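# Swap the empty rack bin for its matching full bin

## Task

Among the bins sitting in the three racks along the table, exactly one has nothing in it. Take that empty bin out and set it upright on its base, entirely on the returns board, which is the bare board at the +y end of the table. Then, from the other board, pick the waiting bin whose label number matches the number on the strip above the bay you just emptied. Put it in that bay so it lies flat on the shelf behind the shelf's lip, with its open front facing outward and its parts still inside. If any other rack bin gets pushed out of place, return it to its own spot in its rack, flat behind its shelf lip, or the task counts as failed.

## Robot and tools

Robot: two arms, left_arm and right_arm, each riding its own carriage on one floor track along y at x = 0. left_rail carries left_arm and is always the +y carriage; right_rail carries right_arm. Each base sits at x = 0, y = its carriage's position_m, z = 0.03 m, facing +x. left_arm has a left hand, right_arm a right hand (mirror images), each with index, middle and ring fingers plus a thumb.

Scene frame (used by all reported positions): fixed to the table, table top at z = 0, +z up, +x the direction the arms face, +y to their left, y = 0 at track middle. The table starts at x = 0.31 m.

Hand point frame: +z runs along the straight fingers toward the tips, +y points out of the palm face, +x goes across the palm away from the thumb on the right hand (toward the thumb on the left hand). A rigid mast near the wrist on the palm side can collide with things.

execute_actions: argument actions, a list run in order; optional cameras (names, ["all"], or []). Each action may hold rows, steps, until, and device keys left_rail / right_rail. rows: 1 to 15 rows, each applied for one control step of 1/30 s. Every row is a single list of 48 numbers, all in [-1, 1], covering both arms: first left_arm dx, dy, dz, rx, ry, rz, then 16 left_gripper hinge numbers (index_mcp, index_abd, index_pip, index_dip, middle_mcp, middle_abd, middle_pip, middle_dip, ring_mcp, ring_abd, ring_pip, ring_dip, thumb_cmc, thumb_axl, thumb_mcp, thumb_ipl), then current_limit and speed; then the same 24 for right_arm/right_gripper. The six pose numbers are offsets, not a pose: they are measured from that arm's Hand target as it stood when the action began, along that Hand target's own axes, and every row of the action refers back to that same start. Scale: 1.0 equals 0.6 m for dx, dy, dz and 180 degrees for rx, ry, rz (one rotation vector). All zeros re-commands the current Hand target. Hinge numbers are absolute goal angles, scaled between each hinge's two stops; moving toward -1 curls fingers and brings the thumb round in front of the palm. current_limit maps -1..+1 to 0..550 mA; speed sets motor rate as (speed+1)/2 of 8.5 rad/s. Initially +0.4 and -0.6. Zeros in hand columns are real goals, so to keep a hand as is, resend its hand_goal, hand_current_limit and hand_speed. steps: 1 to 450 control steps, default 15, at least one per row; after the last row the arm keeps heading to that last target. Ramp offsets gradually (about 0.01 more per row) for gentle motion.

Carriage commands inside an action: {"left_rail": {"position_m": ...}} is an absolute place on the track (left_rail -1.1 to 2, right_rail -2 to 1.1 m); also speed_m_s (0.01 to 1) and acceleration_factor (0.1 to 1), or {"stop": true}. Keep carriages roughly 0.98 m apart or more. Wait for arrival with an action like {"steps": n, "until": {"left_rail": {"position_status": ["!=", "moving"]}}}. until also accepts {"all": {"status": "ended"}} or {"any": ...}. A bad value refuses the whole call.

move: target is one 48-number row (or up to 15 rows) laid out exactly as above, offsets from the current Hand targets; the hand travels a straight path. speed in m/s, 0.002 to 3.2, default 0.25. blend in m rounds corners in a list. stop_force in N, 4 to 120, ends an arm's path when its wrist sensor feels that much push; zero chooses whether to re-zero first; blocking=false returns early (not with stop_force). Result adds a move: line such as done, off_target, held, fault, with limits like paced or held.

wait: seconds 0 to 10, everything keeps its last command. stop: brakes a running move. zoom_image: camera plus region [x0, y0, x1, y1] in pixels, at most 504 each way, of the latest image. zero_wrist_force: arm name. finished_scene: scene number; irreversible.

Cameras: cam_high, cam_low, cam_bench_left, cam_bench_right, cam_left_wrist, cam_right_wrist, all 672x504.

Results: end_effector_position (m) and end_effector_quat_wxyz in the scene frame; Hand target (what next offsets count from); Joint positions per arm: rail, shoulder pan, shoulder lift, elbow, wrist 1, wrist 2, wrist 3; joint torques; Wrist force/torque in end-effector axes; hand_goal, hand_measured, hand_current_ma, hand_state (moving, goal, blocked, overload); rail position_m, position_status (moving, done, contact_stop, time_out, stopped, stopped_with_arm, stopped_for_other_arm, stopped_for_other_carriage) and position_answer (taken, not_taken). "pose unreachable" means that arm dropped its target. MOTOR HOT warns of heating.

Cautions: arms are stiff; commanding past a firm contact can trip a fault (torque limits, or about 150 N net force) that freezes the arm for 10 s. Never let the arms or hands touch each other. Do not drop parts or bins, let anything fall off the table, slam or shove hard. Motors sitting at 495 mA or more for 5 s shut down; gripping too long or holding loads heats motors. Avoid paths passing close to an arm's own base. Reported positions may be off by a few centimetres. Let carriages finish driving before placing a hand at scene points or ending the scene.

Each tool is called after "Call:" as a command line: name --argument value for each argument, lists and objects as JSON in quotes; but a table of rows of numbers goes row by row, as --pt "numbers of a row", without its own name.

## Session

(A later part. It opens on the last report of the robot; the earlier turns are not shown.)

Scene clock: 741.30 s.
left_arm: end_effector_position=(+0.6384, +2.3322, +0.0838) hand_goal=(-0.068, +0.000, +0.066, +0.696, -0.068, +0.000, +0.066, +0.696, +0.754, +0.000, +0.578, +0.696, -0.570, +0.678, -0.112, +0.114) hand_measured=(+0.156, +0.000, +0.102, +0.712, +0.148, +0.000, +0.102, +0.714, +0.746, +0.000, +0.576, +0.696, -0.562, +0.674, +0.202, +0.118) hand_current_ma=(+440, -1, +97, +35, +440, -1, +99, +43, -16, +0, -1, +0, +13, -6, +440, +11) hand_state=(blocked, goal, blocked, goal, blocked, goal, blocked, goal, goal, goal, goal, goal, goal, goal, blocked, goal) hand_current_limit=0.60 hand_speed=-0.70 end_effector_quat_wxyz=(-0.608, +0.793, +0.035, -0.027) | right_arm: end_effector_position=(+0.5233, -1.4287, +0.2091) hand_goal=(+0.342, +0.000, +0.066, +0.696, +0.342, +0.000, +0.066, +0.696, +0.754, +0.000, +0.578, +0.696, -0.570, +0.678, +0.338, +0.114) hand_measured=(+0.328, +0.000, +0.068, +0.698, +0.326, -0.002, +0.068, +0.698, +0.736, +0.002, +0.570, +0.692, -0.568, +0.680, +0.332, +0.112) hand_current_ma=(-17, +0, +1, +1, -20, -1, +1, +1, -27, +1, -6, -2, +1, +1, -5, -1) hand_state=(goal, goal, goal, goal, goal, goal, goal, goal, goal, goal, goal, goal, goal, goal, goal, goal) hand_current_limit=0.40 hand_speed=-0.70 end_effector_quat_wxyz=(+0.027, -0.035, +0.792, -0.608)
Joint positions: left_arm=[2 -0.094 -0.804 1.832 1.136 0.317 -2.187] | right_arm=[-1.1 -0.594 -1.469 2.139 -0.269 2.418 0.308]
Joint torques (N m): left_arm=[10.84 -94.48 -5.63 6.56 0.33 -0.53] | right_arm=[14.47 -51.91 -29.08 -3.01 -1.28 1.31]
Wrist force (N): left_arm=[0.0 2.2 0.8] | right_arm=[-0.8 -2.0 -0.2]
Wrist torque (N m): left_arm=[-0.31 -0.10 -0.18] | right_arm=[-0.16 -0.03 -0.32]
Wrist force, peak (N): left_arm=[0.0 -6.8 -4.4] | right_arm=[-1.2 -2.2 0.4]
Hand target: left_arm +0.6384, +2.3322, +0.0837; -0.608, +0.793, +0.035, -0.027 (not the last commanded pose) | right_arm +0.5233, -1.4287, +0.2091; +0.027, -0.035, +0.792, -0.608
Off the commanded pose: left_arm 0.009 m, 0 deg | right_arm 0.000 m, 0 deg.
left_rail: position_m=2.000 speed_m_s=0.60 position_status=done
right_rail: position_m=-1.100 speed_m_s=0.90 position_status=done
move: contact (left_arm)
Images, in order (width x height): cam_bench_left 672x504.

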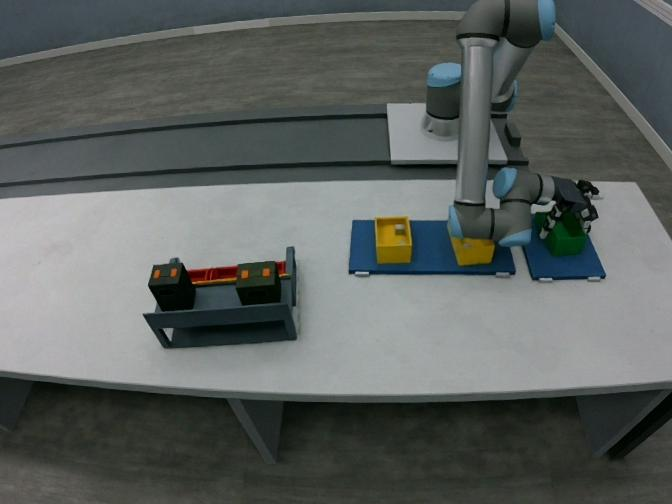

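Call:
execute_actions --actions '[{"rows": [[0,0,0,0,0,0,0.17,0,0.0657,0.696,0.17,0,0.0657,0.696,0.754,0,0.577,0.696,-0.571,0.677,0.22,0.1135,0.5,-0.85,0,0,0,0,0,0,0.342,0,0.0657,0.696,0.342,0,0.0657,0.696,0.754,0,0.577,0.696,-0.571,0.677,0.337,0.1135,0.4,-0.7]], "steps": 25}, {"rows": [[0,0,0,0,0,0,0.342,0,0.0657,0.696,0.342,0,0.0657,0.696,0.754,0,0.577,0.696,-0.571,0.677,0.337,0.1135,0.5,-0.7,0,0,0,0,0,0,0.342,0,0.0657,0.696,0.342,0,0.0657,0.696,0.754,0,0.577,0.696,-0.571,0.677,0.337,0.1135,0.4,-0.7]], "steps": 45}]'

Call:
move --target '[0,-0.2415,-0.0648,0,0,0,0.342,0,0.0657,0.696,0.342,0,0.0657,0.696,0.754,0,0.577,0.696,-0.571,0.677,0.337,0.1135,0.5,-0.7,0,0,0,0,0,0,0.342,0,0.0657,0.696,0.342,0,0.0657,0.696,0.754,0,0.577,0.696,-0.571,0.677,0.337,0.1135,0.4,-0.7]' --speed 0.12 --cameras '["cam_bench_left", "cam_left_wrist"]'

Call:
zoom_image --camera "cam_bench_left" --region '[480, 160, 640, 320]'

Scene clock: 760.60 s.
left_arm: end_effector_position=(+0.6384, +2.3322, +0.0838) hand_goal=(+0.342, +0.000, +0.066, +0.696, +0.342, +0.000, +0.066, +0.696, +0.754, +0.000, +0.578, +0.696, -0.570, +0.678, +0.338, +0.114) hand_measured=(+0.326, +0.000, +0.068, +0.698, +0.326, +0.000, +0.068, +0.698, +0.746, +0.000, +0.576, +0.696, -0.568, +0.676, +0.332, +0.116) hand_current_ma=(-40, -1, +2, +4, -38, -1, +2, +4, -16, +0, -1, +0, +3, -3, -12, +3) hand_state=(goal, goal, goal, goal, goal, goal, goal, goal, goal, goal, goal, goal, goal, goal, goal, goal) hand_current_limit=0.50 hand_speed=-0.70 end_effector_quat_wxyz=(-0.608, +0.793, +0.035, -0.027) | right_arm: end_effector_position=(+0.5233, -1.4287, +0.2091) hand_goal=(+0.342, +0.000, +0.066, +0.696, +0.342, +0.000, +0.066, +0.696, +0.754, +0.000, +0.578, +0.696, -0.570, +0.678, +0.338, +0.114) hand_measured=(+0.328, +0.000, +0.068, +0.698, +0.326, -0.002, +0.068, +0.698, +0.736, +0.002, +0.570, +0.692, -0.568, +0.680, +0.332, +0.112) hand_current_ma=(-17, +0, +1, +1, -20, -1, +1, +1, -27, +1, -6, -2, +1, +1, -5, -1) hand_state=(goal, goal, goal, goal, goal, goal, goal, goal, goal, goal, goal, goal, goal, goal, goal, goal) hand_current_limit=0.40 hand_speed=-0.70 end_effector_quat_wxyz=(+0.027, -0.035, +0.792, -0.608)
Joint positions: left_arm=[2 -0.094 -0.804 1.832 1.136 0.317 -2.187] | right_arm=[-1.1 -0.594 -1.469 2.139 -0.269 2.418 0.308]
Joint torques (N m): left_arm=[0.69 -88.93 -6.21 4.81 0.24 1.31] | right_arm=[14.64 -50.93 -29.15 -3.07 -1.22 1.3]
Wrist force (N): left_arm=[0.0 0.8 0.4] | right_arm=[-1.0 -1.9 0.2]
Wrist torque (N m): left_arm=[-0.38 -0.10 -0.18] | right_arm=[-0.19 -0.01 -0.33]
Wrist force, peak (N): left_arm=[0.0 2.3 0.6] | right_arm=[-1.2 -2.2 0.7]
Hand target: left_arm +0.6384, +2.3322, +0.0837; -0.608, +0.793, +0.035, -0.027 | right_arm +0.5233, -1.4287, +0.2091; +0.027, -0.035, +0.792, -0.608
Off the commanded pose: left_arm 0.000 m, 0 deg | right_arm 0.000 m, 0 deg.
left_rail: position_m=2.000 speed_m_s=0.60 position_status=done
right_rail: position_m=-1.100 speed_m_s=0.90 position_status=done

Scene clock: 762.37 s.
left_arm: end_effector_position=(+0.6384, +2.3322, +0.2337) hand_goal=(+0.342, +0.000, +0.066, +0.696, +0.342, +0.000, +0.066, +0.696, +0.754, +0.000, +0.578, +0.696, -0.570, +0.678, +0.338, +0.114) hand_measured=(+0.326, +0.000, +0.068, +0.698, +0.326, +0.000, +0.068, +0.698, +0.746, +0.000, +0.576, +0.696, -0.568, +0.676, +0.332, +0.116) hand_current_ma=(-39, -1, +2, +4, -37, -1, +2, +4, -16, +0, -1, +0, +3, -3, -12, +3) hand_state=(goal, goal, goal, goal, goal, goal, goal, goal, goal, goal, goal, goal, goal, goal, goal, goal) hand_current_limit=0.50 hand_speed=-0.70 end_effector_quat_wxyz=(-0.608, +0.793, +0.035, -0.027) | right_arm: end_effector_position=(+0.5233, -1.4287, +0.2091) hand_goal=(+0.342, +0.000, +0.066, +0.696, +0.342, +0.000, +0.066, +0.696, +0.754, +0.000, +0.578, +0.696, -0.570, +0.678, +0.338, +0.114) hand_measured=(+0.328, +0.000, +0.068, +0.698, +0.326, -0.002, +0.068, +0.698, +0.736, +0.002, +0.570, +0.692, -0.568, +0.680, +0.332, +0.112) hand_current_ma=(-17, +0, +1, +1, -20, -1, +1, +1, -27, +1, -6, -2, +1, +1, -5, -1) hand_state=(goal, goal, goal, goal, goal, goal, goal, goal, goal, goal, goal, goal, goal, goal, goal, goal) hand_current_limit=0.40 hand_speed=-0.70 end_effector_quat_wxyz=(+0.027, -0.035, +0.792, -0.608)
Joint positions: left_arm=[2 -0.094 -1.006 1.82 1.349 0.317 -2.187] | right_arm=[-1.1 -0.594 -1.469 2.139 -0.269 2.418 0.308]
Joint torques (N m): left_arm=[-9.42 -87.74 -41.99 6.05 0.73 -3.22] | right_arm=[13.46 -51.98 -29.49 -3.01 -1.44 1.19]
Wrist force (N): left_arm=[0.0 0.9 0.3] | right_arm=[-0.9 -1.8 0.2]
Wrist torque (N m): left_arm=[-0.37 -0.10 0.09] | right_arm=[-0.18 -0.02 -0.32]
Wrist force, peak (N): left_arm=[-0.4 1.8 0.6] | right_arm=[-1.1 -2.4 0.1]
Hand target: left_arm +0.6384, +2.3321, +0.2338; -0.608, +0.793, +0.035, -0.027 | right_arm +0.5233, -1.4287, +0.2091; +0.027, -0.035, +0.792, -0.608
Off the commanded pose: left_arm 0.000 m, 0 deg | right_arm 0.000 m, 0 deg.
left_rail: position_m=2.000 speed_m_s=0.60 position_status=done
right_rail: position_m=-1.100 speed_m_s=0.90 position_status=done
move: done
camera_calibration:
cam_left_wrist: T_world_to_cam=[[-0.791556, 0.0851247, 0.605139, 0.1349], [0.467114, -0.554188, 0.68897, 0.783778], [0.394009, 0.828027, 0.398908, -2.1503], [0, 0, 0, 1]] pos_world=[0.587903, 2.20338, 0.236138]
Images, in order (width x height): cam_bench_left 672x504, cam_left_wrist 672x504.

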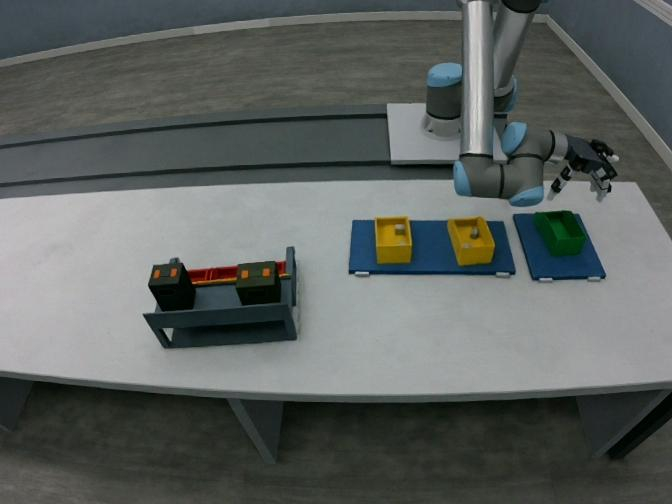

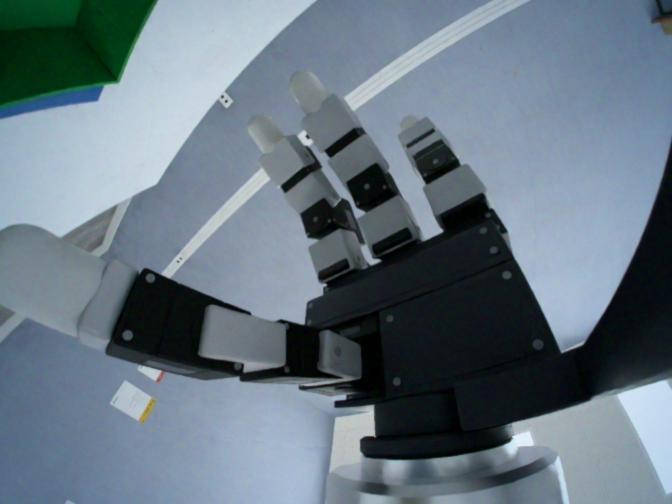

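Scaled by 3.150.

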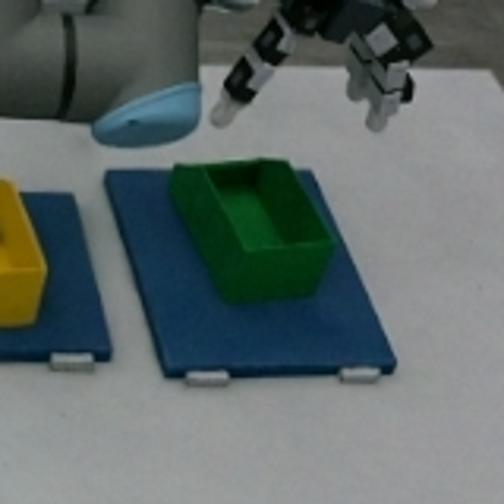

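Call:
execute_actions --actions '[{"left_rail": {"position_m": 1.71, "speed_m_s": 0.5, "acceleration_factor": 0.5}}, {"steps": 150, "until": {"left_rail": {"position_status": ["!=", "moving"]}}}]'

Call:
move --target '[0.0697,-0.0054,-0.0057,0,0,0,0.342,0,0.0657,0.696,0.342,0,0.0657,0.696,0.754,0,0.577,0.696,-0.571,0.677,0.337,0.1135,0.5,-0.7,0,0,0,0,0,0,0.342,0,0.0657,0.696,0.342,0,0.0657,0.696,0.754,0,0.577,0.696,-0.571,0.677,0.337,0.1135,0.4,-0.7]' --speed 0.12 --cameras '["cam_left_wrist", "cam_bench_left"]'

Call:
zoom_image --camera "cam_left_wrist" --region '[0, 0, 250, 250]'

Call:
zoom_image --camera "cam_bench_left" --region '[340, 180, 520, 300]'

Scene clock: 799.90 s.
left_arm: end_effector_position=(+0.6384, +2.0424, +0.2338) hand_goal=(+0.342, +0.000, +0.066, +0.696, +0.342, +0.000, +0.066, +0.696, +0.754, +0.000, +0.578, +0.696, -0.570, +0.678, +0.338, +0.114) hand_measured=(+0.326, +0.000, +0.068, +0.698, +0.326, +0.000, +0.068, +0.698, +0.746, +0.000, +0.576, +0.696, -0.568, +0.676, +0.332, +0.116) hand_current_ma=(-39, -1, +2, +4, -37, -1, +2, +4, -16, +0, -1, +0, +3, -3, -11, +2) hand_state=(goal, goal, goal, goal, goal, goal, goal, goal, goal, goal, goal, goal, goal, goal, goal, goal) hand_current_limit=0.50 hand_speed=-0.70 end_effector_quat_wxyz=(-0.608, +0.793, +0.035, -0.027) | right_arm: end_effector_position=(+0.5233, -1.4287, +0.2091) hand_goal=(+0.342, +0.000, +0.066, +0.696, +0.342, +0.000, +0.066, +0.696, +0.754, +0.000, +0.578, +0.696, -0.570, +0.678, +0.338, +0.114) hand_measured=(+0.328, +0.000, +0.068, +0.698, +0.326, -0.002, +0.068, +0.698, +0.736, +0.002, +0.570, +0.692, -0.568, +0.680, +0.332, +0.112) hand_current_ma=(-17, +0, +1, +1, -20, -1, +1, +1, -27, +1, -6, -2, +1, +1, -5, -1) hand_state=(goal, goal, goal, goal, goal, goal, goal, goal, goal, goal, goal, goal, goal, goal, goal, goal) hand_current_limit=0.40 hand_speed=-0.70 end_effector_quat_wxyz=(+0.027, -0.035, +0.792, -0.608)
Joint positions: left_arm=[1.71 -0.094 -1.006 1.82 1.349 0.317 -2.187] | right_arm=[-1.1 -0.594 -1.469 2.139 -0.269 2.418 0.308]
Joint torques (N m): left_arm=[8.59 -83.12 -40.97 6.21 0.1 -3.45] | right_arm=[13.75 -52.7 -28.7 -2.72 -1.64 1.17]
Wrist force (N): left_arm=[0.2 0.7 0.5] | right_arm=[-0.9 -1.6 0.0]
Wrist torque (N m): left_arm=[-0.40 -0.13 0.10] | right_arm=[-0.14 -0.02 -0.31]
Wrist force, peak (N): left_arm=[0.3 0.4 1.6] | right_arm=[-1.4 -2.2 0.1]
Hand target: left_arm +0.6384, +2.0424, +0.2338; -0.608, +0.793, +0.035, -0.027 | right_arm +0.5233, -1.4287, +0.2091; +0.027, -0.035, +0.792, -0.608
Off the commanded pose: left_arm 0.000 m, 0 deg | right_arm 0.000 m, 0 deg.
left_rail: position_m=1.710 speed_m_s=0.50 position_status=done
right_rail: position_m=-1.100 speed_m_s=0.90 position_status=done

Scene clock: 800.87 s.
left_arm: end_effector_position=(+0.6802, +2.0436, +0.2378) hand_goal=(+0.342, +0.000, +0.066, +0.696, +0.342, +0.000, +0.066, +0.696, +0.754, +0.000, +0.578, +0.696, -0.570, +0.678, +0.338, +0.114) hand_measured=(+0.326, +0.000, +0.068, +0.698, +0.326, +0.000, +0.068, +0.698, +0.746, +0.000, +0.576, +0.696, -0.568, +0.676, +0.332, +0.116) hand_current_ma=(-39, -1, +2, +4, -37, -1, +2, +4, -16, +0, -1, +0, +2, -3, -11, +2) hand_state=(goal, goal, goal, goal, goal, goal, goal, goal, goal, goal, goal, goal, goal, goal, goal, goal) hand_current_limit=0.50 hand_speed=-0.70 end_effector_quat_wxyz=(-0.608, +0.793, +0.035, -0.027) | right_arm: end_effector_position=(+0.5233, -1.4287, +0.2091) hand_goal=(+0.342, +0.000, +0.066, +0.696, +0.342, +0.000, +0.066, +0.696, +0.754, +0.000, +0.578, +0.696, -0.570, +0.678, +0.338, +0.114) hand_measured=(+0.328, +0.000, +0.068, +0.698, +0.326, -0.002, +0.068, +0.698, +0.736, +0.002, +0.570, +0.692, -0.568, +0.680, +0.332, +0.112) hand_current_ma=(-17, +0, +1, +1, -20, -1, +1, +1, -27, +1, -6, -2, +1, +1, -5, -1) hand_state=(goal, goal, goal, goal, goal, goal, goal, goal, goal, goal, goal, goal, goal, goal, goal, goal) hand_current_limit=0.40 hand_speed=-0.70 end_effector_quat_wxyz=(+0.027, -0.035, +0.792, -0.608)
Joint positions: left_arm=[1.71 -0.086 -0.961 1.722 1.382 0.313 -2.167] | right_arm=[-1.1 -0.594 -1.469 2.139 -0.269 2.418 0.308]
Joint torques (N m): left_arm=[14.68 -65.35 -44.3 6.56 -4.08 2.81] | right_arm=[14.05 -51.62 -28.74 -2.95 -1.44 0.71]
Wrist force (N): left_arm=[-0.1 0.8 0.2] | right_arm=[-1.0 -1.9 0.3]
Wrist torque (N m): left_arm=[-0.36 -0.10 -0.18] | right_arm=[-0.20 0.00 -0.34]
Wrist force, peak (N): left_arm=[-0.8 0.8 0.1] | right_arm=[-1.2 -2.3 0.2]
Hand target: left_arm +0.6803, +2.0436, +0.2378; -0.608, +0.793, +0.035, -0.027 | right_arm +0.5233, -1.4287, +0.2091; +0.027, -0.035, +0.792, -0.608
Off the commanded pose: left_arm 0.000 m, 0 deg | right_arm 0.000 m, 0 deg.
left_rail: position_m=1.710 speed_m_s=0.50 position_status=done
right_rail: position_m=-1.100 speed_m_s=0.90 position_status=done
move: done
camera_calibration:
cam_left_wrist: T_world_to_cam=[[-0.791556, 0.0851247, 0.605139, 0.190153], [0.467114, -0.554188, 0.68897, 0.601442], [0.394009, 0.828027, 0.398908, -1.92947], [0, 0, 0, 1]] pos_world=[0.629803, 1.91478, 0.240238]
Images, in order (width x height): cam_bench_left 672x504, cam_left_wrist 672x504.

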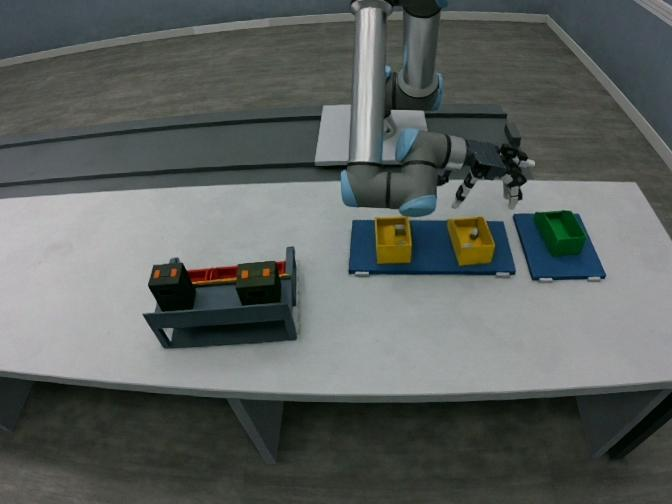

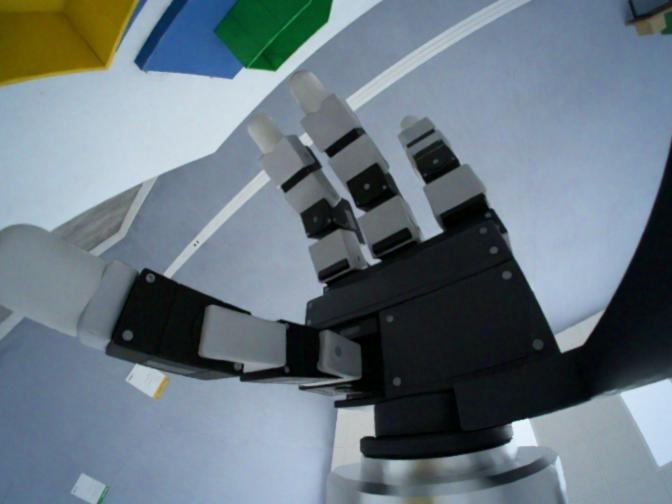

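Scaled by 2.016 from the camera's 672x504 image, which has a finer 960x720 frame.

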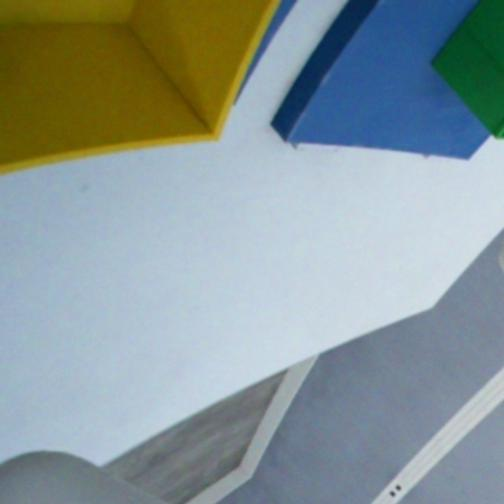

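Scaled by 2.800.

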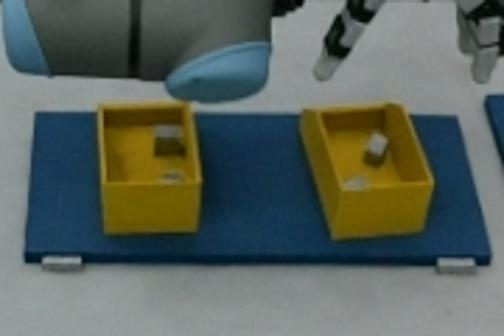

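Call:
move --target '[0.0048,0.243,0.0578,0,0,0,0.342,0,0.0657,0.696,0.342,0,0.0657,0.696,0.754,0,0.577,0.696,-0.571,0.677,0.337,0.1135,0.5,-0.7,0,0,0,0,0,0,0.342,0,0.0657,0.696,0.342,0,0.0657,0.696,0.754,0,0.577,0.696,-0.571,0.677,0.337,0.1135,0.4,-0.7]' --speed 0.1 --stop_force 8 --cameras '["cam_bench_left"]'

Call:
zoom_image --camera "cam_bench_left" --region '[340, 180, 520, 300]'

Call:
execute_actions --actions '[{"rows": [[0,0,0,0,0,0,-0.068,0,0.0657,0.696,-0.068,0,0.0657,0.696,0.754,0,0.577,0.696,-0.571,0.677,-0.112,0.1135,0.68,-0.7,0,0,0,0,0,0,0.342,0,0.0657,0.696,0.342,0,0.0657,0.696,0.754,0,0.577,0.696,-0.571,0.677,0.337,0.1135,0.4,-0.7]], "steps": 80}]' --cameras '["cam_left_wrist"]'

Scene clock: 832.13 s.
left_arm: end_effector_position=(+0.6835, +2.0396, +0.0880) hand_goal=(+0.342, +0.000, +0.066, +0.696, +0.342, +0.000, +0.066, +0.696, +0.754, +0.000, +0.578, +0.696, -0.570, +0.678, +0.338, +0.114) hand_measured=(+0.326, +0.000, +0.068, +0.698, +0.326, +0.000, +0.068, +0.698, +0.746, +0.000, +0.576, +0.696, -0.568, +0.676, +0.332, +0.116) hand_current_ma=(-39, -1, +2, +4, -37, -1, +2, +4, -16, +0, -1, +0, +2, -3, -11, +2) hand_state=(goal, goal, goal, goal, goal, goal, goal, goal, goal, goal, goal, goal, goal, goal, goal, goal) hand_current_limit=0.50 hand_speed=-0.70 end_effector_quat_wxyz=(-0.608, +0.793, +0.035, -0.027) | right_arm: end_effector_position=(+0.5233, -1.4287, +0.2091) hand_goal=(+0.342, +0.000, +0.066, +0.696, +0.342, +0.000, +0.066, +0.696, +0.754, +0.000, +0.578, +0.696, -0.570, +0.678, +0.338, +0.114) hand_measured=(+0.328, +0.000, +0.068, +0.698, +0.326, -0.002, +0.068, +0.698, +0.736, +0.002, +0.570, +0.692, -0.568, +0.680, +0.332, +0.112) hand_current_ma=(-17, +0, +1, +1, -20, -1, +1, +1, -27, +1, -6, -2, +1, +1, -5, -1) hand_state=(goal, goal, goal, goal, goal, goal, goal, goal, goal, goal, goal, goal, goal, goal, goal, goal) hand_current_limit=0.40 hand_speed=-0.70 end_effector_quat_wxyz=(+0.027, -0.035, +0.792, -0.608)
Joint positions: left_arm=[1.71 -0.092 -0.769 1.733 1.194 0.316 -2.181] | right_arm=[-1.1 -0.594 -1.469 2.139 -0.269 2.418 0.308]
Joint torques (N m): left_arm=[3.62 -75.34 -37.38 1.08 -2.62 2.56] | right_arm=[12.92 -52.95 -29.21 -3.06 -1.33 1.13]
Wrist force (N): left_arm=[-0.2 0.8 0.4] | right_arm=[-1.0 -1.9 -0.1]
Wrist torque (N m): left_arm=[-0.38 -0.08 -0.04] | right_arm=[-0.17 0.00 -0.33]
Wrist force, peak (N): left_arm=[0.2 1.5 0.6] | right_arm=[-1.3 -2.4 0.6]
Hand target: left_arm +0.6835, +2.0396, +0.0880; -0.608, +0.793, +0.035, -0.027 | right_arm +0.5233, -1.4287, +0.2091; +0.027, -0.035, +0.792, -0.608
Off the commanded pose: left_arm 0.000 m, 0 deg | right_arm 0.000 m, 0 deg.
left_rail: position_m=1.710 speed_m_s=0.50 position_status=done
right_rail: position_m=-1.100 speed_m_s=0.90 position_status=done
move: done
Images, in order (width x height): cam_bench_left 672x504.

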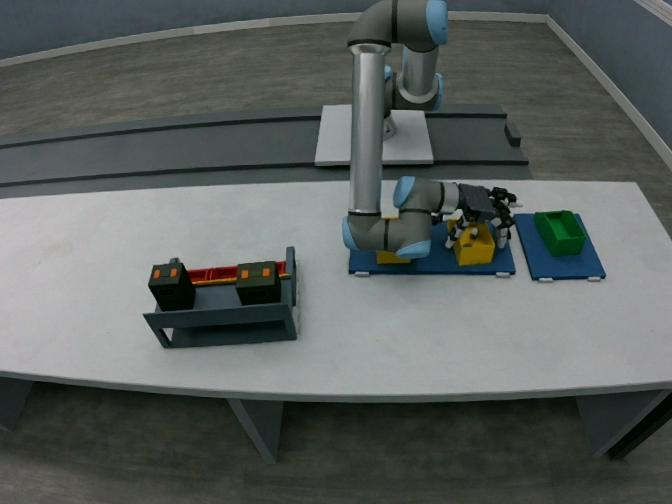

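Scaled by 2.800.

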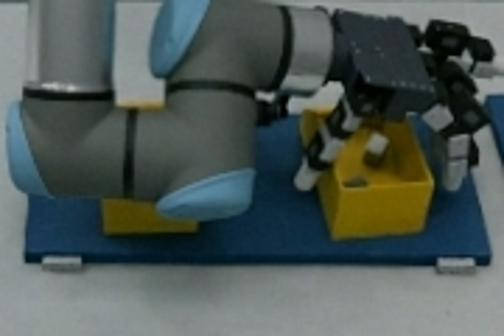

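Scene clock: 835.00 s.
left_arm: end_effector_position=(+0.6835, +2.0396, +0.0880) hand_goal=(-0.068, +0.000, +0.066, +0.696, -0.068, +0.000, +0.066, +0.696, +0.754, +0.000, +0.578, +0.696, -0.570, +0.678, -0.112, +0.114) hand_measured=(+0.150, +0.000, +0.092, +0.706, +0.142, +0.000, +0.092, +0.708, +0.746, +0.000, +0.576, +0.696, -0.568, +0.674, +0.218, +0.120) hand_current_ma=(+462, -1, +61, +21, +462, -1, +61, +23, -16, +0, -1, +0, +2, -7, +462, +14) hand_state=(blocked, goal, blocked, goal, blocked, goal, blocked, goal, goal, goal, goal, goal, goal, goal, blocked, goal) hand_current_limit=0.68 hand_speed=-0.70 end_effector_quat_wxyz=(-0.608, +0.793, +0.035, -0.027) | right_arm: end_effector_position=(+0.5233, -1.4287, +0.2091) hand_goal=(+0.342, +0.000, +0.066, +0.696, +0.342, +0.000, +0.066, +0.696, +0.754, +0.000, +0.578, +0.696, -0.570, +0.678, +0.338, +0.114) hand_measured=(+0.328, +0.000, +0.068, +0.698, +0.326, -0.002, +0.068, +0.698, +0.736, +0.002, +0.570, +0.692, -0.568, +0.680, +0.332, +0.112) hand_current_ma=(-17, +0, +1, +1, -20, -1, +1, +1, -27, +1, -6, -2, +1, +1, -5, -1) hand_state=(goal, goal, goal, goal, goal, goal, goal, goal, goal, goal, goal, goal, goal, goal, goal, goal) hand_current_limit=0.40 hand_speed=-0.70 end_effector_quat_wxyz=(+0.027, -0.035, +0.792, -0.608)
Joint positions: left_arm=[1.71 -0.092 -0.769 1.733 1.194 0.316 -2.181] | right_arm=[-1.1 -0.594 -1.469 2.139 -0.269 2.418 0.308]
Joint torques (N m): left_arm=[6.77 -74.7 -23.58 1.62 -1.69 2.48] | right_arm=[13.63 -51.88 -29.38 -2.98 -1.26 1.04]
Wrist force (N): left_arm=[-0.1 -5.2 -1.5] | right_arm=[-0.7 -1.9 0.2]
Wrist torque (N m): left_arm=[-0.31 -0.08 -0.05] | right_arm=[-0.20 -0.04 -0.31]
Wrist force, peak (N): left_arm=[0.2 -5.5 -1.5] | right_arm=[-1.1 -2.6 0.4]
Hand target: left_arm +0.6835, +2.0396, +0.0880; -0.608, +0.793, +0.035, -0.027 | right_arm +0.5233, -1.4287, +0.2091; +0.027, -0.035, +0.792, -0.608
Off the commanded pose: left_arm 0.000 m, 0 deg | right_arm 0.000 m, 0 deg.
left_rail: position_m=1.710 speed_m_s=0.50 position_status=done
right_rail: position_m=-1.100 speed_m_s=0.90 position_status=done
camera_calibration:
cam_left_wrist: T_world_to_cam=[[-0.791556, 0.0851247, 0.605139, 0.283755], [0.467114, -0.554188, 0.68897, 0.700892], [0.394009, 0.828027, 0.398908, -1.8677], [0, 0, 0, 1]] pos_world=[0.633103, 1.91078, 0.0904375]
Images, in order (width x height): cam_left_wrist 672x504.

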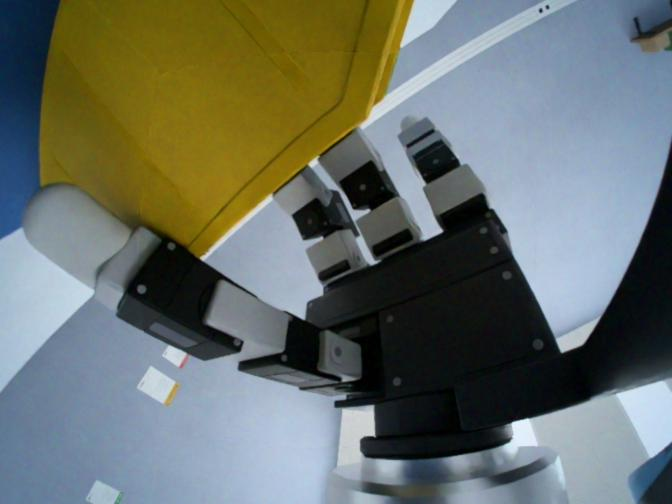

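Call:
move --target '[0,-0.0805,-0.0216,0,0,0,-0.068,0,0.0657,0.696,-0.068,0,0.0657,0.696,0.754,0,0.577,0.696,-0.571,0.677,-0.112,0.1135,0.68,-0.7,0,0,0,0,0,0,0.342,0,0.0657,0.696,0.342,0,0.0657,0.696,0.754,0,0.577,0.696,-0.571,0.677,0.337,0.1135,0.4,-0.7]' --speed 0.05 --cameras '["cam_bench_left", "cam_left_wrist"]'

Call:
zoom_image --camera "cam_bench_left" --region '[400, 160, 540, 300]'

Scene clock: 846.07 s.
left_arm: end_effector_position=(+0.6835, +2.0396, +0.1379) hand_goal=(-0.068, +0.000, +0.066, +0.696, -0.068, +0.000, +0.066, +0.696, +0.754, +0.000, +0.578, +0.696, -0.570, +0.678, -0.112, +0.114) hand_measured=(+0.136, -0.002, +0.102, +0.710, +0.116, +0.002, +0.104, +0.718, +0.746, +0.000, +0.576, +0.696, -0.568, +0.672, +0.216, +0.126) hand_current_ma=(+462, -1, +97, +31, +462, +2, +101, +50, -16, +0, -1, +0, +3, -15, +462, +37) hand_state=(blocked, goal, blocked, goal, blocked, goal, blocked, blocked, goal, goal, goal, goal, goal, goal, blocked, goal) hand_current_limit=0.68 hand_speed=-0.70 end_effector_quat_wxyz=(-0.608, +0.793, +0.035, -0.027) | right_arm: end_effector_position=(+0.5233, -1.4287, +0.2091) hand_goal=(+0.342, +0.000, +0.066, +0.696, +0.342, +0.000, +0.066, +0.696, +0.754, +0.000, +0.578, +0.696, -0.570, +0.678, +0.338, +0.114) hand_measured=(+0.328, +0.000, +0.068, +0.698, +0.326, -0.002, +0.068, +0.698, +0.736, +0.002, +0.570, +0.692, -0.568, +0.680, +0.332, +0.112) hand_current_ma=(-17, +0, +1, +1, -20, -1, +1, +1, -27, +1, -6, -2, +1, +1, -5, -1) hand_state=(goal, goal, goal, goal, goal, goal, goal, goal, goal, goal, goal, goal, goal, goal, goal, goal) hand_current_limit=0.40 hand_speed=-0.70 end_effector_quat_wxyz=(+0.027, -0.035, +0.792, -0.608)
Joint positions: left_arm=[1.71 -0.092 -0.835 1.735 1.258 0.316 -2.181] | right_arm=[-1.1 -0.594 -1.469 2.139 -0.269 2.418 0.308]
Joint torques (N m): left_arm=[-3.12 -98.22 -12.7 6.62 -2.54 -4.1] | right_arm=[12.73 -52.72 -29.22 -2.93 -1.29 0.68]
Wrist force (N): left_arm=[-0.5 4.4 1.4] | right_arm=[-0.8 -1.7 0.0]
Wrist torque (N m): left_arm=[-0.23 -0.04 -0.16] | right_arm=[-0.15 -0.02 -0.31]
Wrist force, peak (N): left_arm=[0.2 -5.5 -1.4] | right_arm=[-1.3 -2.4 0.0]
Hand target: left_arm +0.6835, +2.0396, +0.1380; -0.608, +0.793, +0.035, -0.027 | right_arm +0.5233, -1.4287, +0.2091; +0.027, -0.035, +0.792, -0.608
Off the commanded pose: left_arm 0.000 m, 0 deg | right_arm 0.000 m, 0 deg.
left_rail: position_m=1.710 speed_m_s=0.50 position_status=done
right_rail: position_m=-1.100 speed_m_s=0.90 position_status=done
move: done
camera_calibration:
cam_left_wrist: T_world_to_cam=[[-0.791466, 0.0850995, 0.60526, 0.253444], [0.467251, -0.554145, 0.688912, 0.666454], [0.394028, 0.828059, 0.398824, -1.88771], [0, 0, 0, 1]] pos_world=[0.633003, 1.91088, 0.140337]
Images, in order (width x height): cam_bench_left 672x504, cam_left_wrist 672x504.

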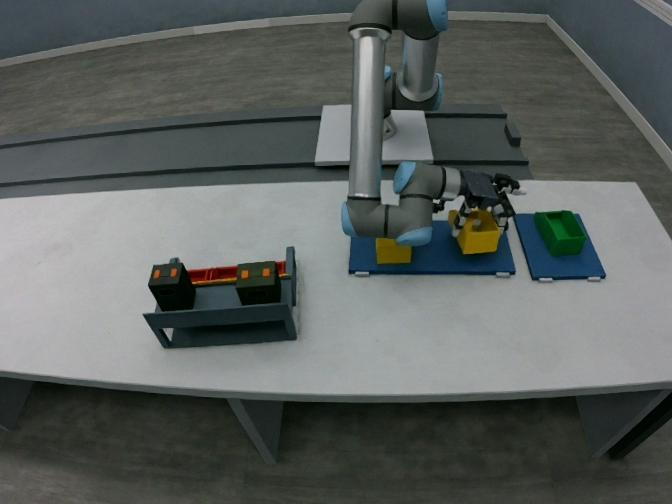

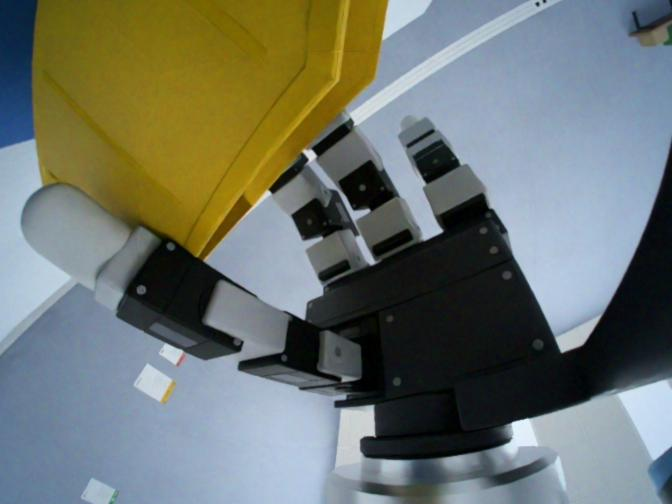

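Scaled by 3.600.

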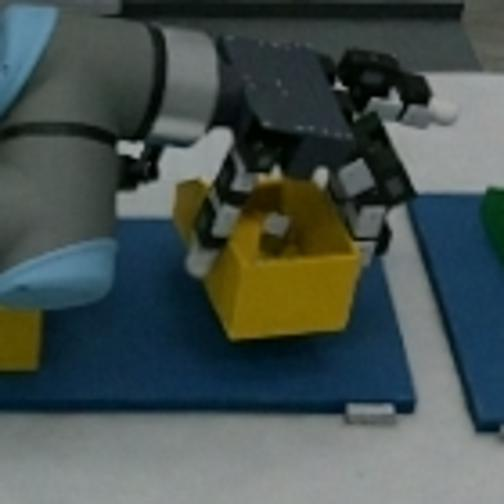

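Call:
move --pt "0 -0.1562 -0.0419 0 0 0 -0.068 0 0.0657 0.696 -0.068 0 0.0657 0.696 0.754 0 0.577 0.696 -0.571 0.677 -0.112 0.1135 0.68 -0.7 0 0 0 0 0 0 0.342 0 0.0657 0.696 0.342 0 0.0657 0.696 0.754 0 0.577 0.696 -0.571 0.677 0.337 0.1135 0.4 -0.7" --pt "-0.2989 -0.163 -0.0166 0 0 0 -0.068 0 0.0657 0.696 -0.068 0 0.0657 0.696 0.754 0 0.577 0.696 -0.571 0.677 -0.112 0.1135 0.68 -0.7 0 0 0 0 0 0 0.342 0 0.0657 0.696 0.342 0 0.0657 0.696 0.754 0 0.577 0.696 -0.571 0.677 0.337 0.1135 0.4 -0.7" --speed 0.12 --blend '[0.02,0]'

Call:
execute_actions --actions '[{"left_rail": {"position_m": 0.35, "speed_m_s": 0.5, "acceleration_factor": 0.3}}, {"steps": 400, "until": {"left_rail": {"position_status": ["!=", "moving"]}}}]' --cameras '["cam_left_wrist", "cam_low"]'

Call:
zoom_image --camera "cam_low" --region '[420, 140, 600, 320]'

Scene clock: 863.50 s.
left_arm: end_effector_position=(+0.5036, +2.0396, +0.2350) hand_goal=(-0.068, +0.000, +0.066, +0.696, -0.068, +0.000, +0.066, +0.696, +0.754, +0.000, +0.578, +0.696, -0.570, +0.678, -0.112, +0.114) hand_measured=(+0.136, -0.002, +0.102, +0.710, +0.114, +0.002, +0.104, +0.718, +0.746, +0.000, +0.576, +0.696, -0.570, +0.672, +0.216, +0.126) hand_current_ma=(+462, -1, +97, +31, +462, +3, +102, +50, -16, +0, -1, +0, +1, -15, +462, +37) hand_state=(blocked, goal, blocked, goal, blocked, goal, blocked, blocked, goal, goal, goal, goal, goal, goal, blocked, goal) hand_current_limit=0.68 hand_speed=-0.70 end_effector_quat_wxyz=(-0.608, +0.793, +0.035, -0.027) | right_arm: end_effector_position=(+0.5233, -1.4287, +0.2091) hand_goal=(+0.342, +0.000, +0.066, +0.696, +0.342, +0.000, +0.066, +0.696, +0.754, +0.000, +0.578, +0.696, -0.570, +0.678, +0.338, +0.114) hand_measured=(+0.328, +0.000, +0.068, +0.698, +0.326, -0.002, +0.068, +0.698, +0.736, +0.002, +0.570, +0.692, -0.568, +0.680, +0.332, +0.112) hand_current_ma=(-17, +0, +1, +1, -20, -1, +1, +1, -27, +1, -6, -2, +1, +1, -5, -1) hand_state=(goal, goal, goal, goal, goal, goal, goal, goal, goal, goal, goal, goal, goal, goal, goal, goal) hand_current_limit=0.40 hand_speed=-0.70 end_effector_quat_wxyz=(+0.027, -0.035, +0.792, -0.608)
Joint positions: left_arm=[1.71 -0.126 -1.16 2.113 1.287 0.336 -2.267] | right_arm=[-1.1 -0.594 -1.469 2.139 -0.269 2.418 0.308]
Joint torques (N m): left_arm=[-7.02 -71.15 -9.89 6.85 0.16 -3.68] | right_arm=[11.98 -51.79 -28.92 -2.79 -1.17 0.69]
Wrist force (N): left_arm=[-0.2 4.4 1.4] | right_arm=[-1.0 -2.1 0.1]
Wrist torque (N m): left_arm=[-0.23 -0.06 0.05] | right_arm=[-0.22 0.00 -0.33]
Wrist force, peak (N): left_arm=[-0.3 6.0 1.8] | right_arm=[-1.4 -2.3 0.2]
Hand target: left_arm +0.5035, +2.0396, +0.2350; -0.608, +0.793, +0.035, -0.027 | right_arm +0.5233, -1.4287, +0.2091; +0.027, -0.035, +0.792, -0.608
Off the commanded pose: left_arm 0.000 m, 0 deg | right_arm 0.000 m, 0 deg.
left_rail: position_m=1.710 speed_m_s=0.50 position_status=done
right_rail: position_m=-1.100 speed_m_s=0.90 position_status=done
move: done

Scene clock: 868.00 s.
left_arm: end_effector_position=(+0.5035, +0.6796, +0.2350) hand_goal=(-0.068, +0.000, +0.066, +0.696, -0.068, +0.000, +0.066, +0.696, +0.754, +0.000, +0.578, +0.696, -0.570, +0.678, -0.112, +0.114) hand_measured=(+0.136, -0.002, +0.102, +0.710, +0.114, +0.002, +0.104, +0.718, +0.746, +0.000, +0.576, +0.696, -0.570, +0.672, +0.216, +0.126) hand_current_ma=(+462, -1, +97, +31, +462, +3, +103, +50, -16, +0, -1, +0, +1, -15, +462, +37) hand_state=(blocked, goal, blocked, goal, blocked, goal, blocked, blocked, goal, goal, goal, goal, goal, goal, blocked, goal) hand_current_limit=0.68 hand_speed=-0.70 end_effector_quat_wxyz=(-0.608, +0.793, +0.035, -0.027) | right_arm: end_effector_position=(+0.5233, -1.4287, +0.2091) hand_goal=(+0.342, +0.000, +0.066, +0.696, +0.342, +0.000, +0.066, +0.696, +0.754, +0.000, +0.578, +0.696, -0.570, +0.678, +0.338, +0.114) hand_measured=(+0.328, +0.000, +0.068, +0.698, +0.326, -0.002, +0.068, +0.698, +0.736, +0.002, +0.570, +0.692, -0.568, +0.680, +0.332, +0.112) hand_current_ma=(-17, +0, +1, +1, -20, -1, +1, +1, -27, +1, -6, -2, +1, +1, -5, -1) hand_state=(goal, goal, goal, goal, goal, goal, goal, goal, goal, goal, goal, goal, goal, goal, goal, goal) hand_current_limit=0.40 hand_speed=-0.70 end_effector_quat_wxyz=(+0.027, -0.035, +0.792, -0.608)
Joint positions: left_arm=[0.35 -0.126 -1.16 2.113 1.287 0.336 -2.268] | right_arm=[-1.1 -0.594 -1.469 2.139 -0.269 2.418 0.308]
Joint torques (N m): left_arm=[5.94 -70.49 -13.68 6.54 -0.51 -3.4] | right_arm=[12.19 -51.61 -28.61 -2.94 -1.24 0.6]
Wrist force (N): left_arm=[-0.6 4.5 1.4] | right_arm=[-0.9 -2.0 0.4]
Wrist torque (N m): left_arm=[-0.22 -0.01 0.01] | right_arm=[-0.22 -0.02 -0.32]
Wrist force, peak (N): left_arm=[-0.4 5.0 1.4] | right_arm=[-1.2 -2.3 0.1]
Hand target: left_arm +0.5035, +0.6796, +0.2350; -0.608, +0.793, +0.035, -0.027 | right_arm +0.5233, -1.4287, +0.2091; +0.027, -0.035, +0.792, -0.608
Off the commanded pose: left_arm 0.000 m, 0 deg | right_arm 0.000 m, 0 deg.
left_rail: position_m=0.350 speed_m_s=0.50 position_status=done
right_rail: position_m=-1.100 speed_m_s=0.90 position_status=done
camera_calibration:
cam_left_wrist: T_world_to_cam=[[-0.791556, 0.0851247, 0.605139, 0.167949], [0.467114, -0.554188, 0.68897, -0.0700244], [0.394009, 0.828027, 0.398908, -0.729304], [0, 0, 0, 1]] pos_world=[0.453003, 0.550781, 0.237538]
Images, in order (width x height): cam_low 672x504, cam_left_wrist 672x504.

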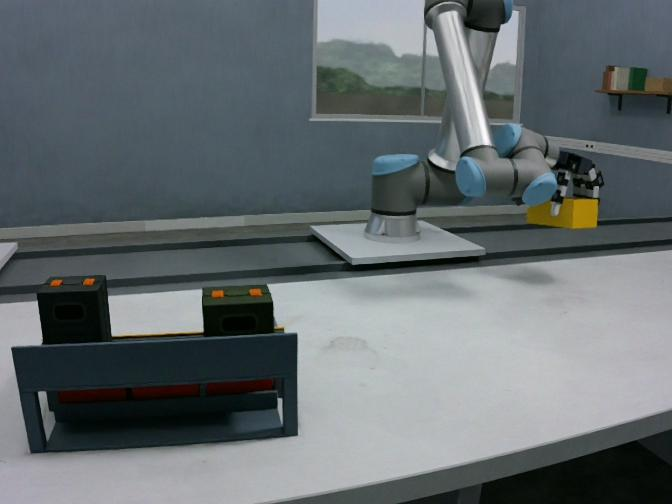

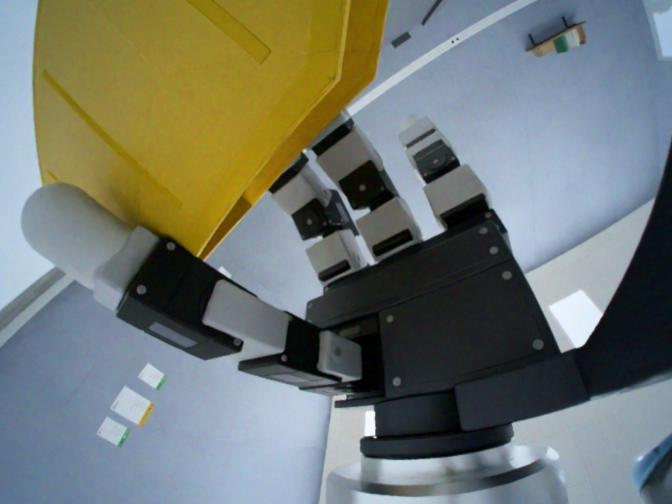

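Scaled by 2.800.

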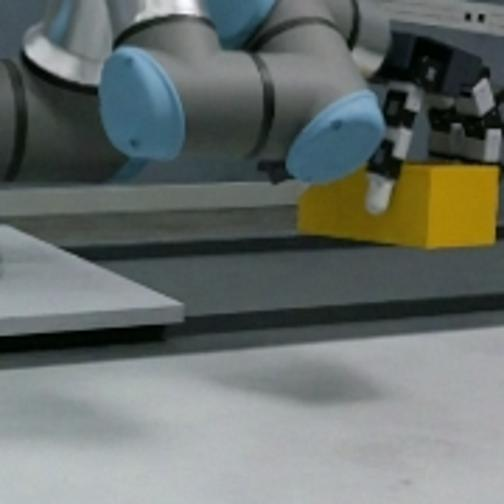

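Call:
move --target '[0,0.2335,0.0626,0,0,0,-0.068,0,0.0657,0.696,-0.068,0,0.0657,0.696,0.754,0,0.577,0.696,-0.571,0.677,-0.112,0.1135,0.68,-0.7,0,0,0,0,0,0,0.342,0,0.0657,0.696,0.342,0,0.0657,0.696,0.754,0,0.577,0.696,-0.571,0.677,0.337,0.1135,0.4,-0.7]' --speed 0.15

Call:
move --target '[0,0.0563,0.0151,0,0,0,-0.068,0,0.0657,0.696,-0.068,0,0.0657,0.696,0.754,0,0.577,0.696,-0.571,0.677,-0.112,0.1135,0.68,-0.7,0,0,0,0,0,0,0.342,0,0.0657,0.696,0.342,0,0.0657,0.696,0.754,0,0.577,0.696,-0.571,0.677,0.337,0.1135,0.4,-0.7]' --speed 0.025 --stop_force 4 --cameras '["cam_low", "cam_left_wrist"]'

Call:
zoom_image --camera "cam_low" --region '[420, 160, 600, 340]'

Scene clock: 880.47 s.
left_arm: end_effector_position=(+0.5035, +0.6796, +0.0901) hand_goal=(-0.068, +0.000, +0.066, +0.696, -0.068, +0.000, +0.066, +0.696, +0.754, +0.000, +0.578, +0.696, -0.570, +0.678, -0.112, +0.114) hand_measured=(+0.136, -0.002, +0.102, +0.710, +0.114, +0.002, +0.104, +0.718, +0.746, +0.000, +0.576, +0.696, -0.570, +0.672, +0.216, +0.126) hand_current_ma=(+462, -1, +97, +31, +462, +3, +103, +50, -16, +0, -1, +0, +1, -15, +462, +37) hand_state=(blocked, goal, blocked, goal, blocked, goal, blocked, blocked, goal, goal, goal, goal, goal, goal, blocked, goal) hand_current_limit=0.68 hand_speed=-0.70 end_effector_quat_wxyz=(-0.608, +0.793, +0.035, -0.027) | right_arm: end_effector_position=(+0.5233, -1.4287, +0.2091) hand_goal=(+0.342, +0.000, +0.066, +0.696, +0.342, +0.000, +0.066, +0.696, +0.754, +0.000, +0.578, +0.696, -0.570, +0.678, +0.338, +0.114) hand_measured=(+0.328, +0.000, +0.068, +0.698, +0.326, -0.002, +0.068, +0.698, +0.736, +0.002, +0.570, +0.692, -0.568, +0.680, +0.332, +0.112) hand_current_ma=(-17, +0, +1, +1, -20, -1, +1, +1, -27, +1, -6, -2, +1, +1, -5, -1) hand_state=(goal, goal, goal, goal, goal, goal, goal, goal, goal, goal, goal, goal, goal, goal, goal, goal) hand_current_limit=0.40 hand_speed=-0.70 end_effector_quat_wxyz=(+0.027, -0.035, +0.792, -0.608)
Joint positions: left_arm=[0.35 -0.126 -0.915 2.124 1.03 0.336 -2.268] | right_arm=[-1.1 -0.594 -1.469 2.139 -0.269 2.418 0.308]
Joint torques (N m): left_arm=[14.28 -60 -26.71 1.11 -4.58 2.4] | right_arm=[14.47 -52.28 -28.86 -2.74 -1.28 0.65]
Wrist force (N): left_arm=[-0.2 4.8 1.2] | right_arm=[-1.2 -1.8 0.0]
Wrist torque (N m): left_arm=[-0.16 -0.06 -0.23] | right_arm=[-0.16 0.03 -0.35]
Wrist force, peak (N): left_arm=[-0.5 5.7 1.5] | right_arm=[-1.3 -2.3 0.2]
Hand target: left_arm +0.5035, +0.6796, +0.0900; -0.608, +0.793, +0.035, -0.027 | right_arm +0.5233, -1.4287, +0.2091; +0.027, -0.035, +0.792, -0.608
Off the commanded pose: left_arm 0.000 m, 0 deg | right_arm 0.000 m, 0 deg.
left_rail: position_m=0.350 speed_m_s=0.50 position_status=done
right_rail: position_m=-1.100 speed_m_s=0.90 position_status=done
move: done

Scene clock: 882.33 s.
left_arm: end_effector_position=(+0.5035, +0.6796, +0.0761) hand_goal=(-0.068, +0.000, +0.066, +0.696, -0.068, +0.000, +0.066, +0.696, +0.754, +0.000, +0.578, +0.696, -0.570, +0.678, -0.112, +0.114) hand_measured=(+0.126, -0.002, +0.104, +0.712, +0.114, +0.000, +0.104, +0.718, +0.746, +0.000, +0.576, +0.696, -0.564, +0.672, +0.216, +0.128) hand_current_ma=(+462, -2, +105, +35, +462, +0, +105, +50, -16, +0, -1, +0, +11, -15, +462, +41) hand_state=(blocked, goal, blocked, goal, blocked, goal, blocked, blocked, goal, goal, goal, goal, goal, goal, blocked, goal) hand_current_limit=0.68 hand_speed=-0.70 end_effector_quat_wxyz=(-0.608, +0.793, +0.035, -0.027) | right_arm: end_effector_position=(+0.5233, -1.4287, +0.2091) hand_goal=(+0.342, +0.000, +0.066, +0.696, +0.342, +0.000, +0.066, +0.696, +0.754, +0.000, +0.578, +0.696, -0.570, +0.678, +0.338, +0.114) hand_measured=(+0.328, +0.000, +0.068, +0.698, +0.326, -0.002, +0.068, +0.698, +0.736, +0.002, +0.570, +0.692, -0.568, +0.680, +0.332, +0.112) hand_current_ma=(-17, +0, +1, +1, -20, -1, +1, +1, -27, +1, -6, -2, +1, +1, -5, -1) hand_state=(goal, goal, goal, goal, goal, goal, goal, goal, goal, goal, goal, goal, goal, goal, goal, goal) hand_current_limit=0.40 hand_speed=-0.70 end_effector_quat_wxyz=(+0.027, -0.035, +0.792, -0.608)
Joint positions: left_arm=[0.35 -0.126 -0.89 2.122 1.008 0.336 -2.268] | right_arm=[-1.1 -0.594 -1.469 2.139 -0.269 2.418 0.308]
Joint torques (N m): left_arm=[13.23 -81.04 2.62 6.84 -1.79 0.23] | right_arm=[11.95 -51.27 -29.26 -2.98 -1.55 0.14]
Wrist force (N): left_arm=[-0.5 4.2 1.1] | right_arm=[-1.3 -1.8 0.4]
Wrist torque (N m): left_arm=[-0.20 -0.01 -0.24] | right_arm=[-0.19 0.03 -0.36]
Wrist force, peak (N): left_arm=[-0.1 4.5 1.2] | right_arm=[-1.5 -2.2 0.4]
Hand target: left_arm +0.5035, +0.6796, +0.0761; -0.608, +0.793, +0.035, -0.027 (not the last commanded pose) | right_arm +0.5233, -1.4287, +0.2091; +0.027, -0.035, +0.792, -0.608
Off the commanded pose: left_arm 0.021 m, 0 deg | right_arm 0.000 m, 0 deg.
left_rail: position_m=0.350 speed_m_s=0.50 position_status=done
right_rail: position_m=-1.100 speed_m_s=0.90 position_status=done
move: contact (left_arm)
camera_calibration:
cam_left_wrist: T_world_to_cam=[[-0.791527, 0.0850918, 0.605181, 0.264168], [0.467162, -0.554195, 0.688933, 0.0395067], [0.39401, 0.828026, 0.398909, -0.665878], [0, 0, 0, 1]] pos_world=[0.453003, 0.550781, 0.0785375]
Images, in order (width x height): cam_low 672x504, cam_left_wrist 672x504.

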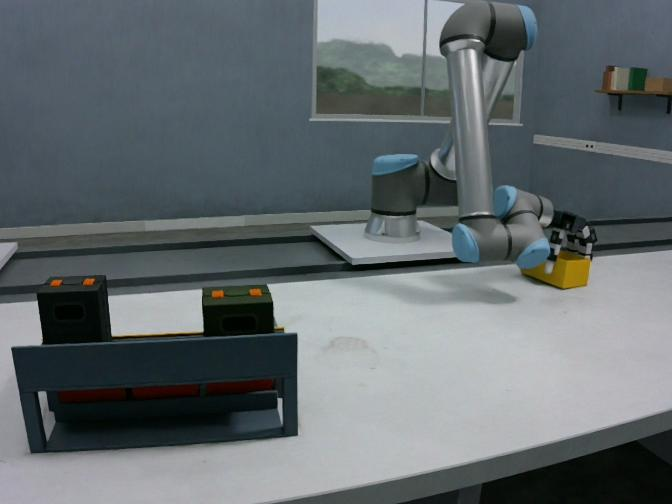

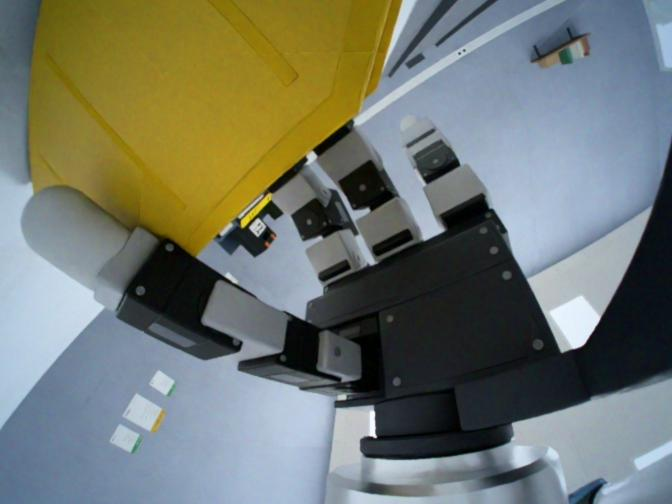

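Scaled by 2.800.

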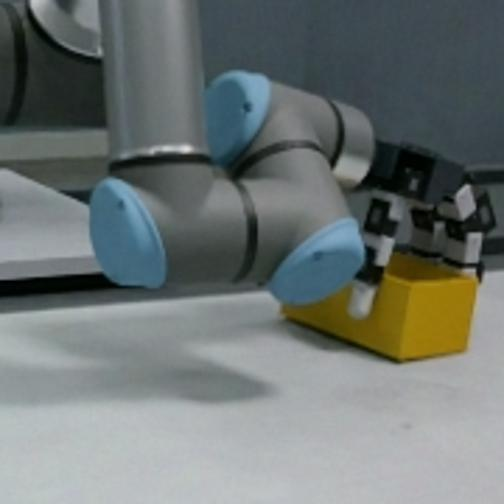

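Call:
move --target '[0,0.0177,0.0047,0,0,0,-0.068,0,0.0657,0.696,-0.068,0,0.0657,0.696,0.754,0,0.577,0.696,-0.571,0.677,-0.112,0.1135,0.5,-0.7,0,0,0,0,0,0,0.342,0,0.0657,0.696,0.342,0,0.0657,0.696,0.754,0,0.577,0.696,-0.571,0.677,0.337,0.1135,0.4,-0.7]' --speed 0.02 --stop_force 8 --cameras '["cam_low"]'

Call:
zoom_image --camera "cam_low" --region '[500, 220, 620, 310]'

Scene clock: 889.83 s.
left_arm: end_effector_position=(+0.5033, +0.6796, +0.0751) hand_goal=(-0.068, +0.000, +0.066, +0.696, -0.068, +0.000, +0.066, +0.696, +0.754, +0.000, +0.578, +0.696, -0.570, +0.678, -0.112, +0.114) hand_measured=(+0.126, -0.002, +0.106, +0.714, +0.114, +0.000, +0.106, +0.718, +0.746, +0.000, +0.576, +0.696, -0.562, +0.672, +0.216, +0.128) hand_current_ma=(+412, -2, +109, +38, +412, +0, +109, +50, -16, +0, -1, +0, +15, -15, +412, +42) hand_state=(blocked, goal, blocked, goal, blocked, goal, blocked, blocked, goal, goal, goal, goal, goal, goal, blocked, goal) hand_current_limit=0.50 hand_speed=-0.70 end_effector_quat_wxyz=(-0.608, +0.793, +0.035, -0.027) | right_arm: end_effector_position=(+0.5233, -1.4287, +0.2091) hand_goal=(+0.342, +0.000, +0.066, +0.696, +0.342, +0.000, +0.066, +0.696, +0.754, +0.000, +0.578, +0.696, -0.570, +0.678, +0.338, +0.114) hand_measured=(+0.328, +0.000, +0.068, +0.698, +0.326, -0.002, +0.068, +0.698, +0.736, +0.002, +0.570, +0.692, -0.568, +0.680, +0.332, +0.112) hand_current_ma=(-17, +0, +1, +1, -20, -1, +1, +1, -27, +1, -6, -2, +1, +1, -5, -1) hand_state=(goal, goal, goal, goal, goal, goal, goal, goal, goal, goal, goal, goal, goal, goal, goal, goal) hand_current_limit=0.40 hand_speed=-0.70 end_effector_quat_wxyz=(+0.027, -0.035, +0.792, -0.608)
Joint positions: left_arm=[0.35 -0.126 -0.888 2.122 1.006 0.336 -2.268] | right_arm=[-1.1 -0.594 -1.469 2.139 -0.269 2.418 0.308]
Joint torques (N m): left_arm=[10.92 -81.26 -19.98 6.72 -0.34 0.32] | right_arm=[12.68 -51.71 -29.03 -3.01 -1.36 0.31]
Wrist force (N): left_arm=[-0.2 4.1 0.9] | right_arm=[-0.6 -2.1 0.6]
Wrist torque (N m): left_arm=[-0.19 -0.07 -0.19] | right_arm=[-0.25 -0.06 -0.30]
Wrist force, peak (N): left_arm=[0.2 -4.5 -3.3] | right_arm=[-1.2 -2.3 0.1]
Hand target: left_arm +0.5033, +0.6796, +0.0752; -0.608, +0.793, +0.035, -0.027 (not the last commanded pose) | right_arm +0.5233, -1.4287, +0.2091; +0.027, -0.035, +0.792, -0.608
Off the commanded pose: left_arm 0.010 m, 0 deg | right_arm 0.000 m, 0 deg.
left_rail: position_m=0.350 speed_m_s=0.50 position_status=done
right_rail: position_m=-1.100 speed_m_s=0.90 position_status=done
move: contact (left_arm)
Images, in order (width x height): cam_low 672x504.

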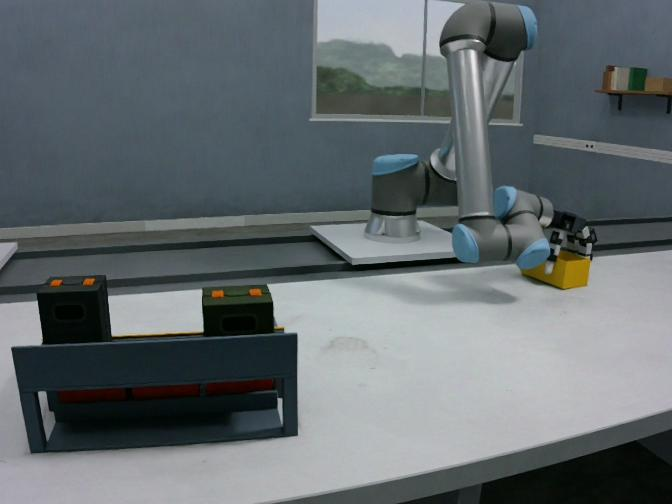

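Scaled by 4.200.

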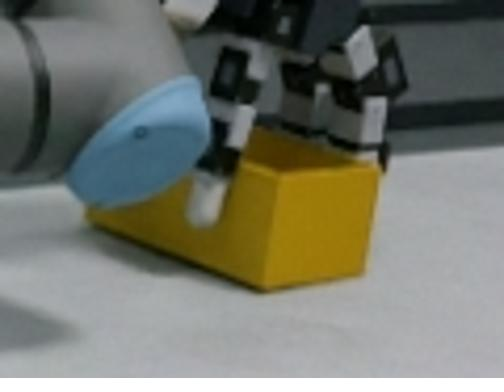

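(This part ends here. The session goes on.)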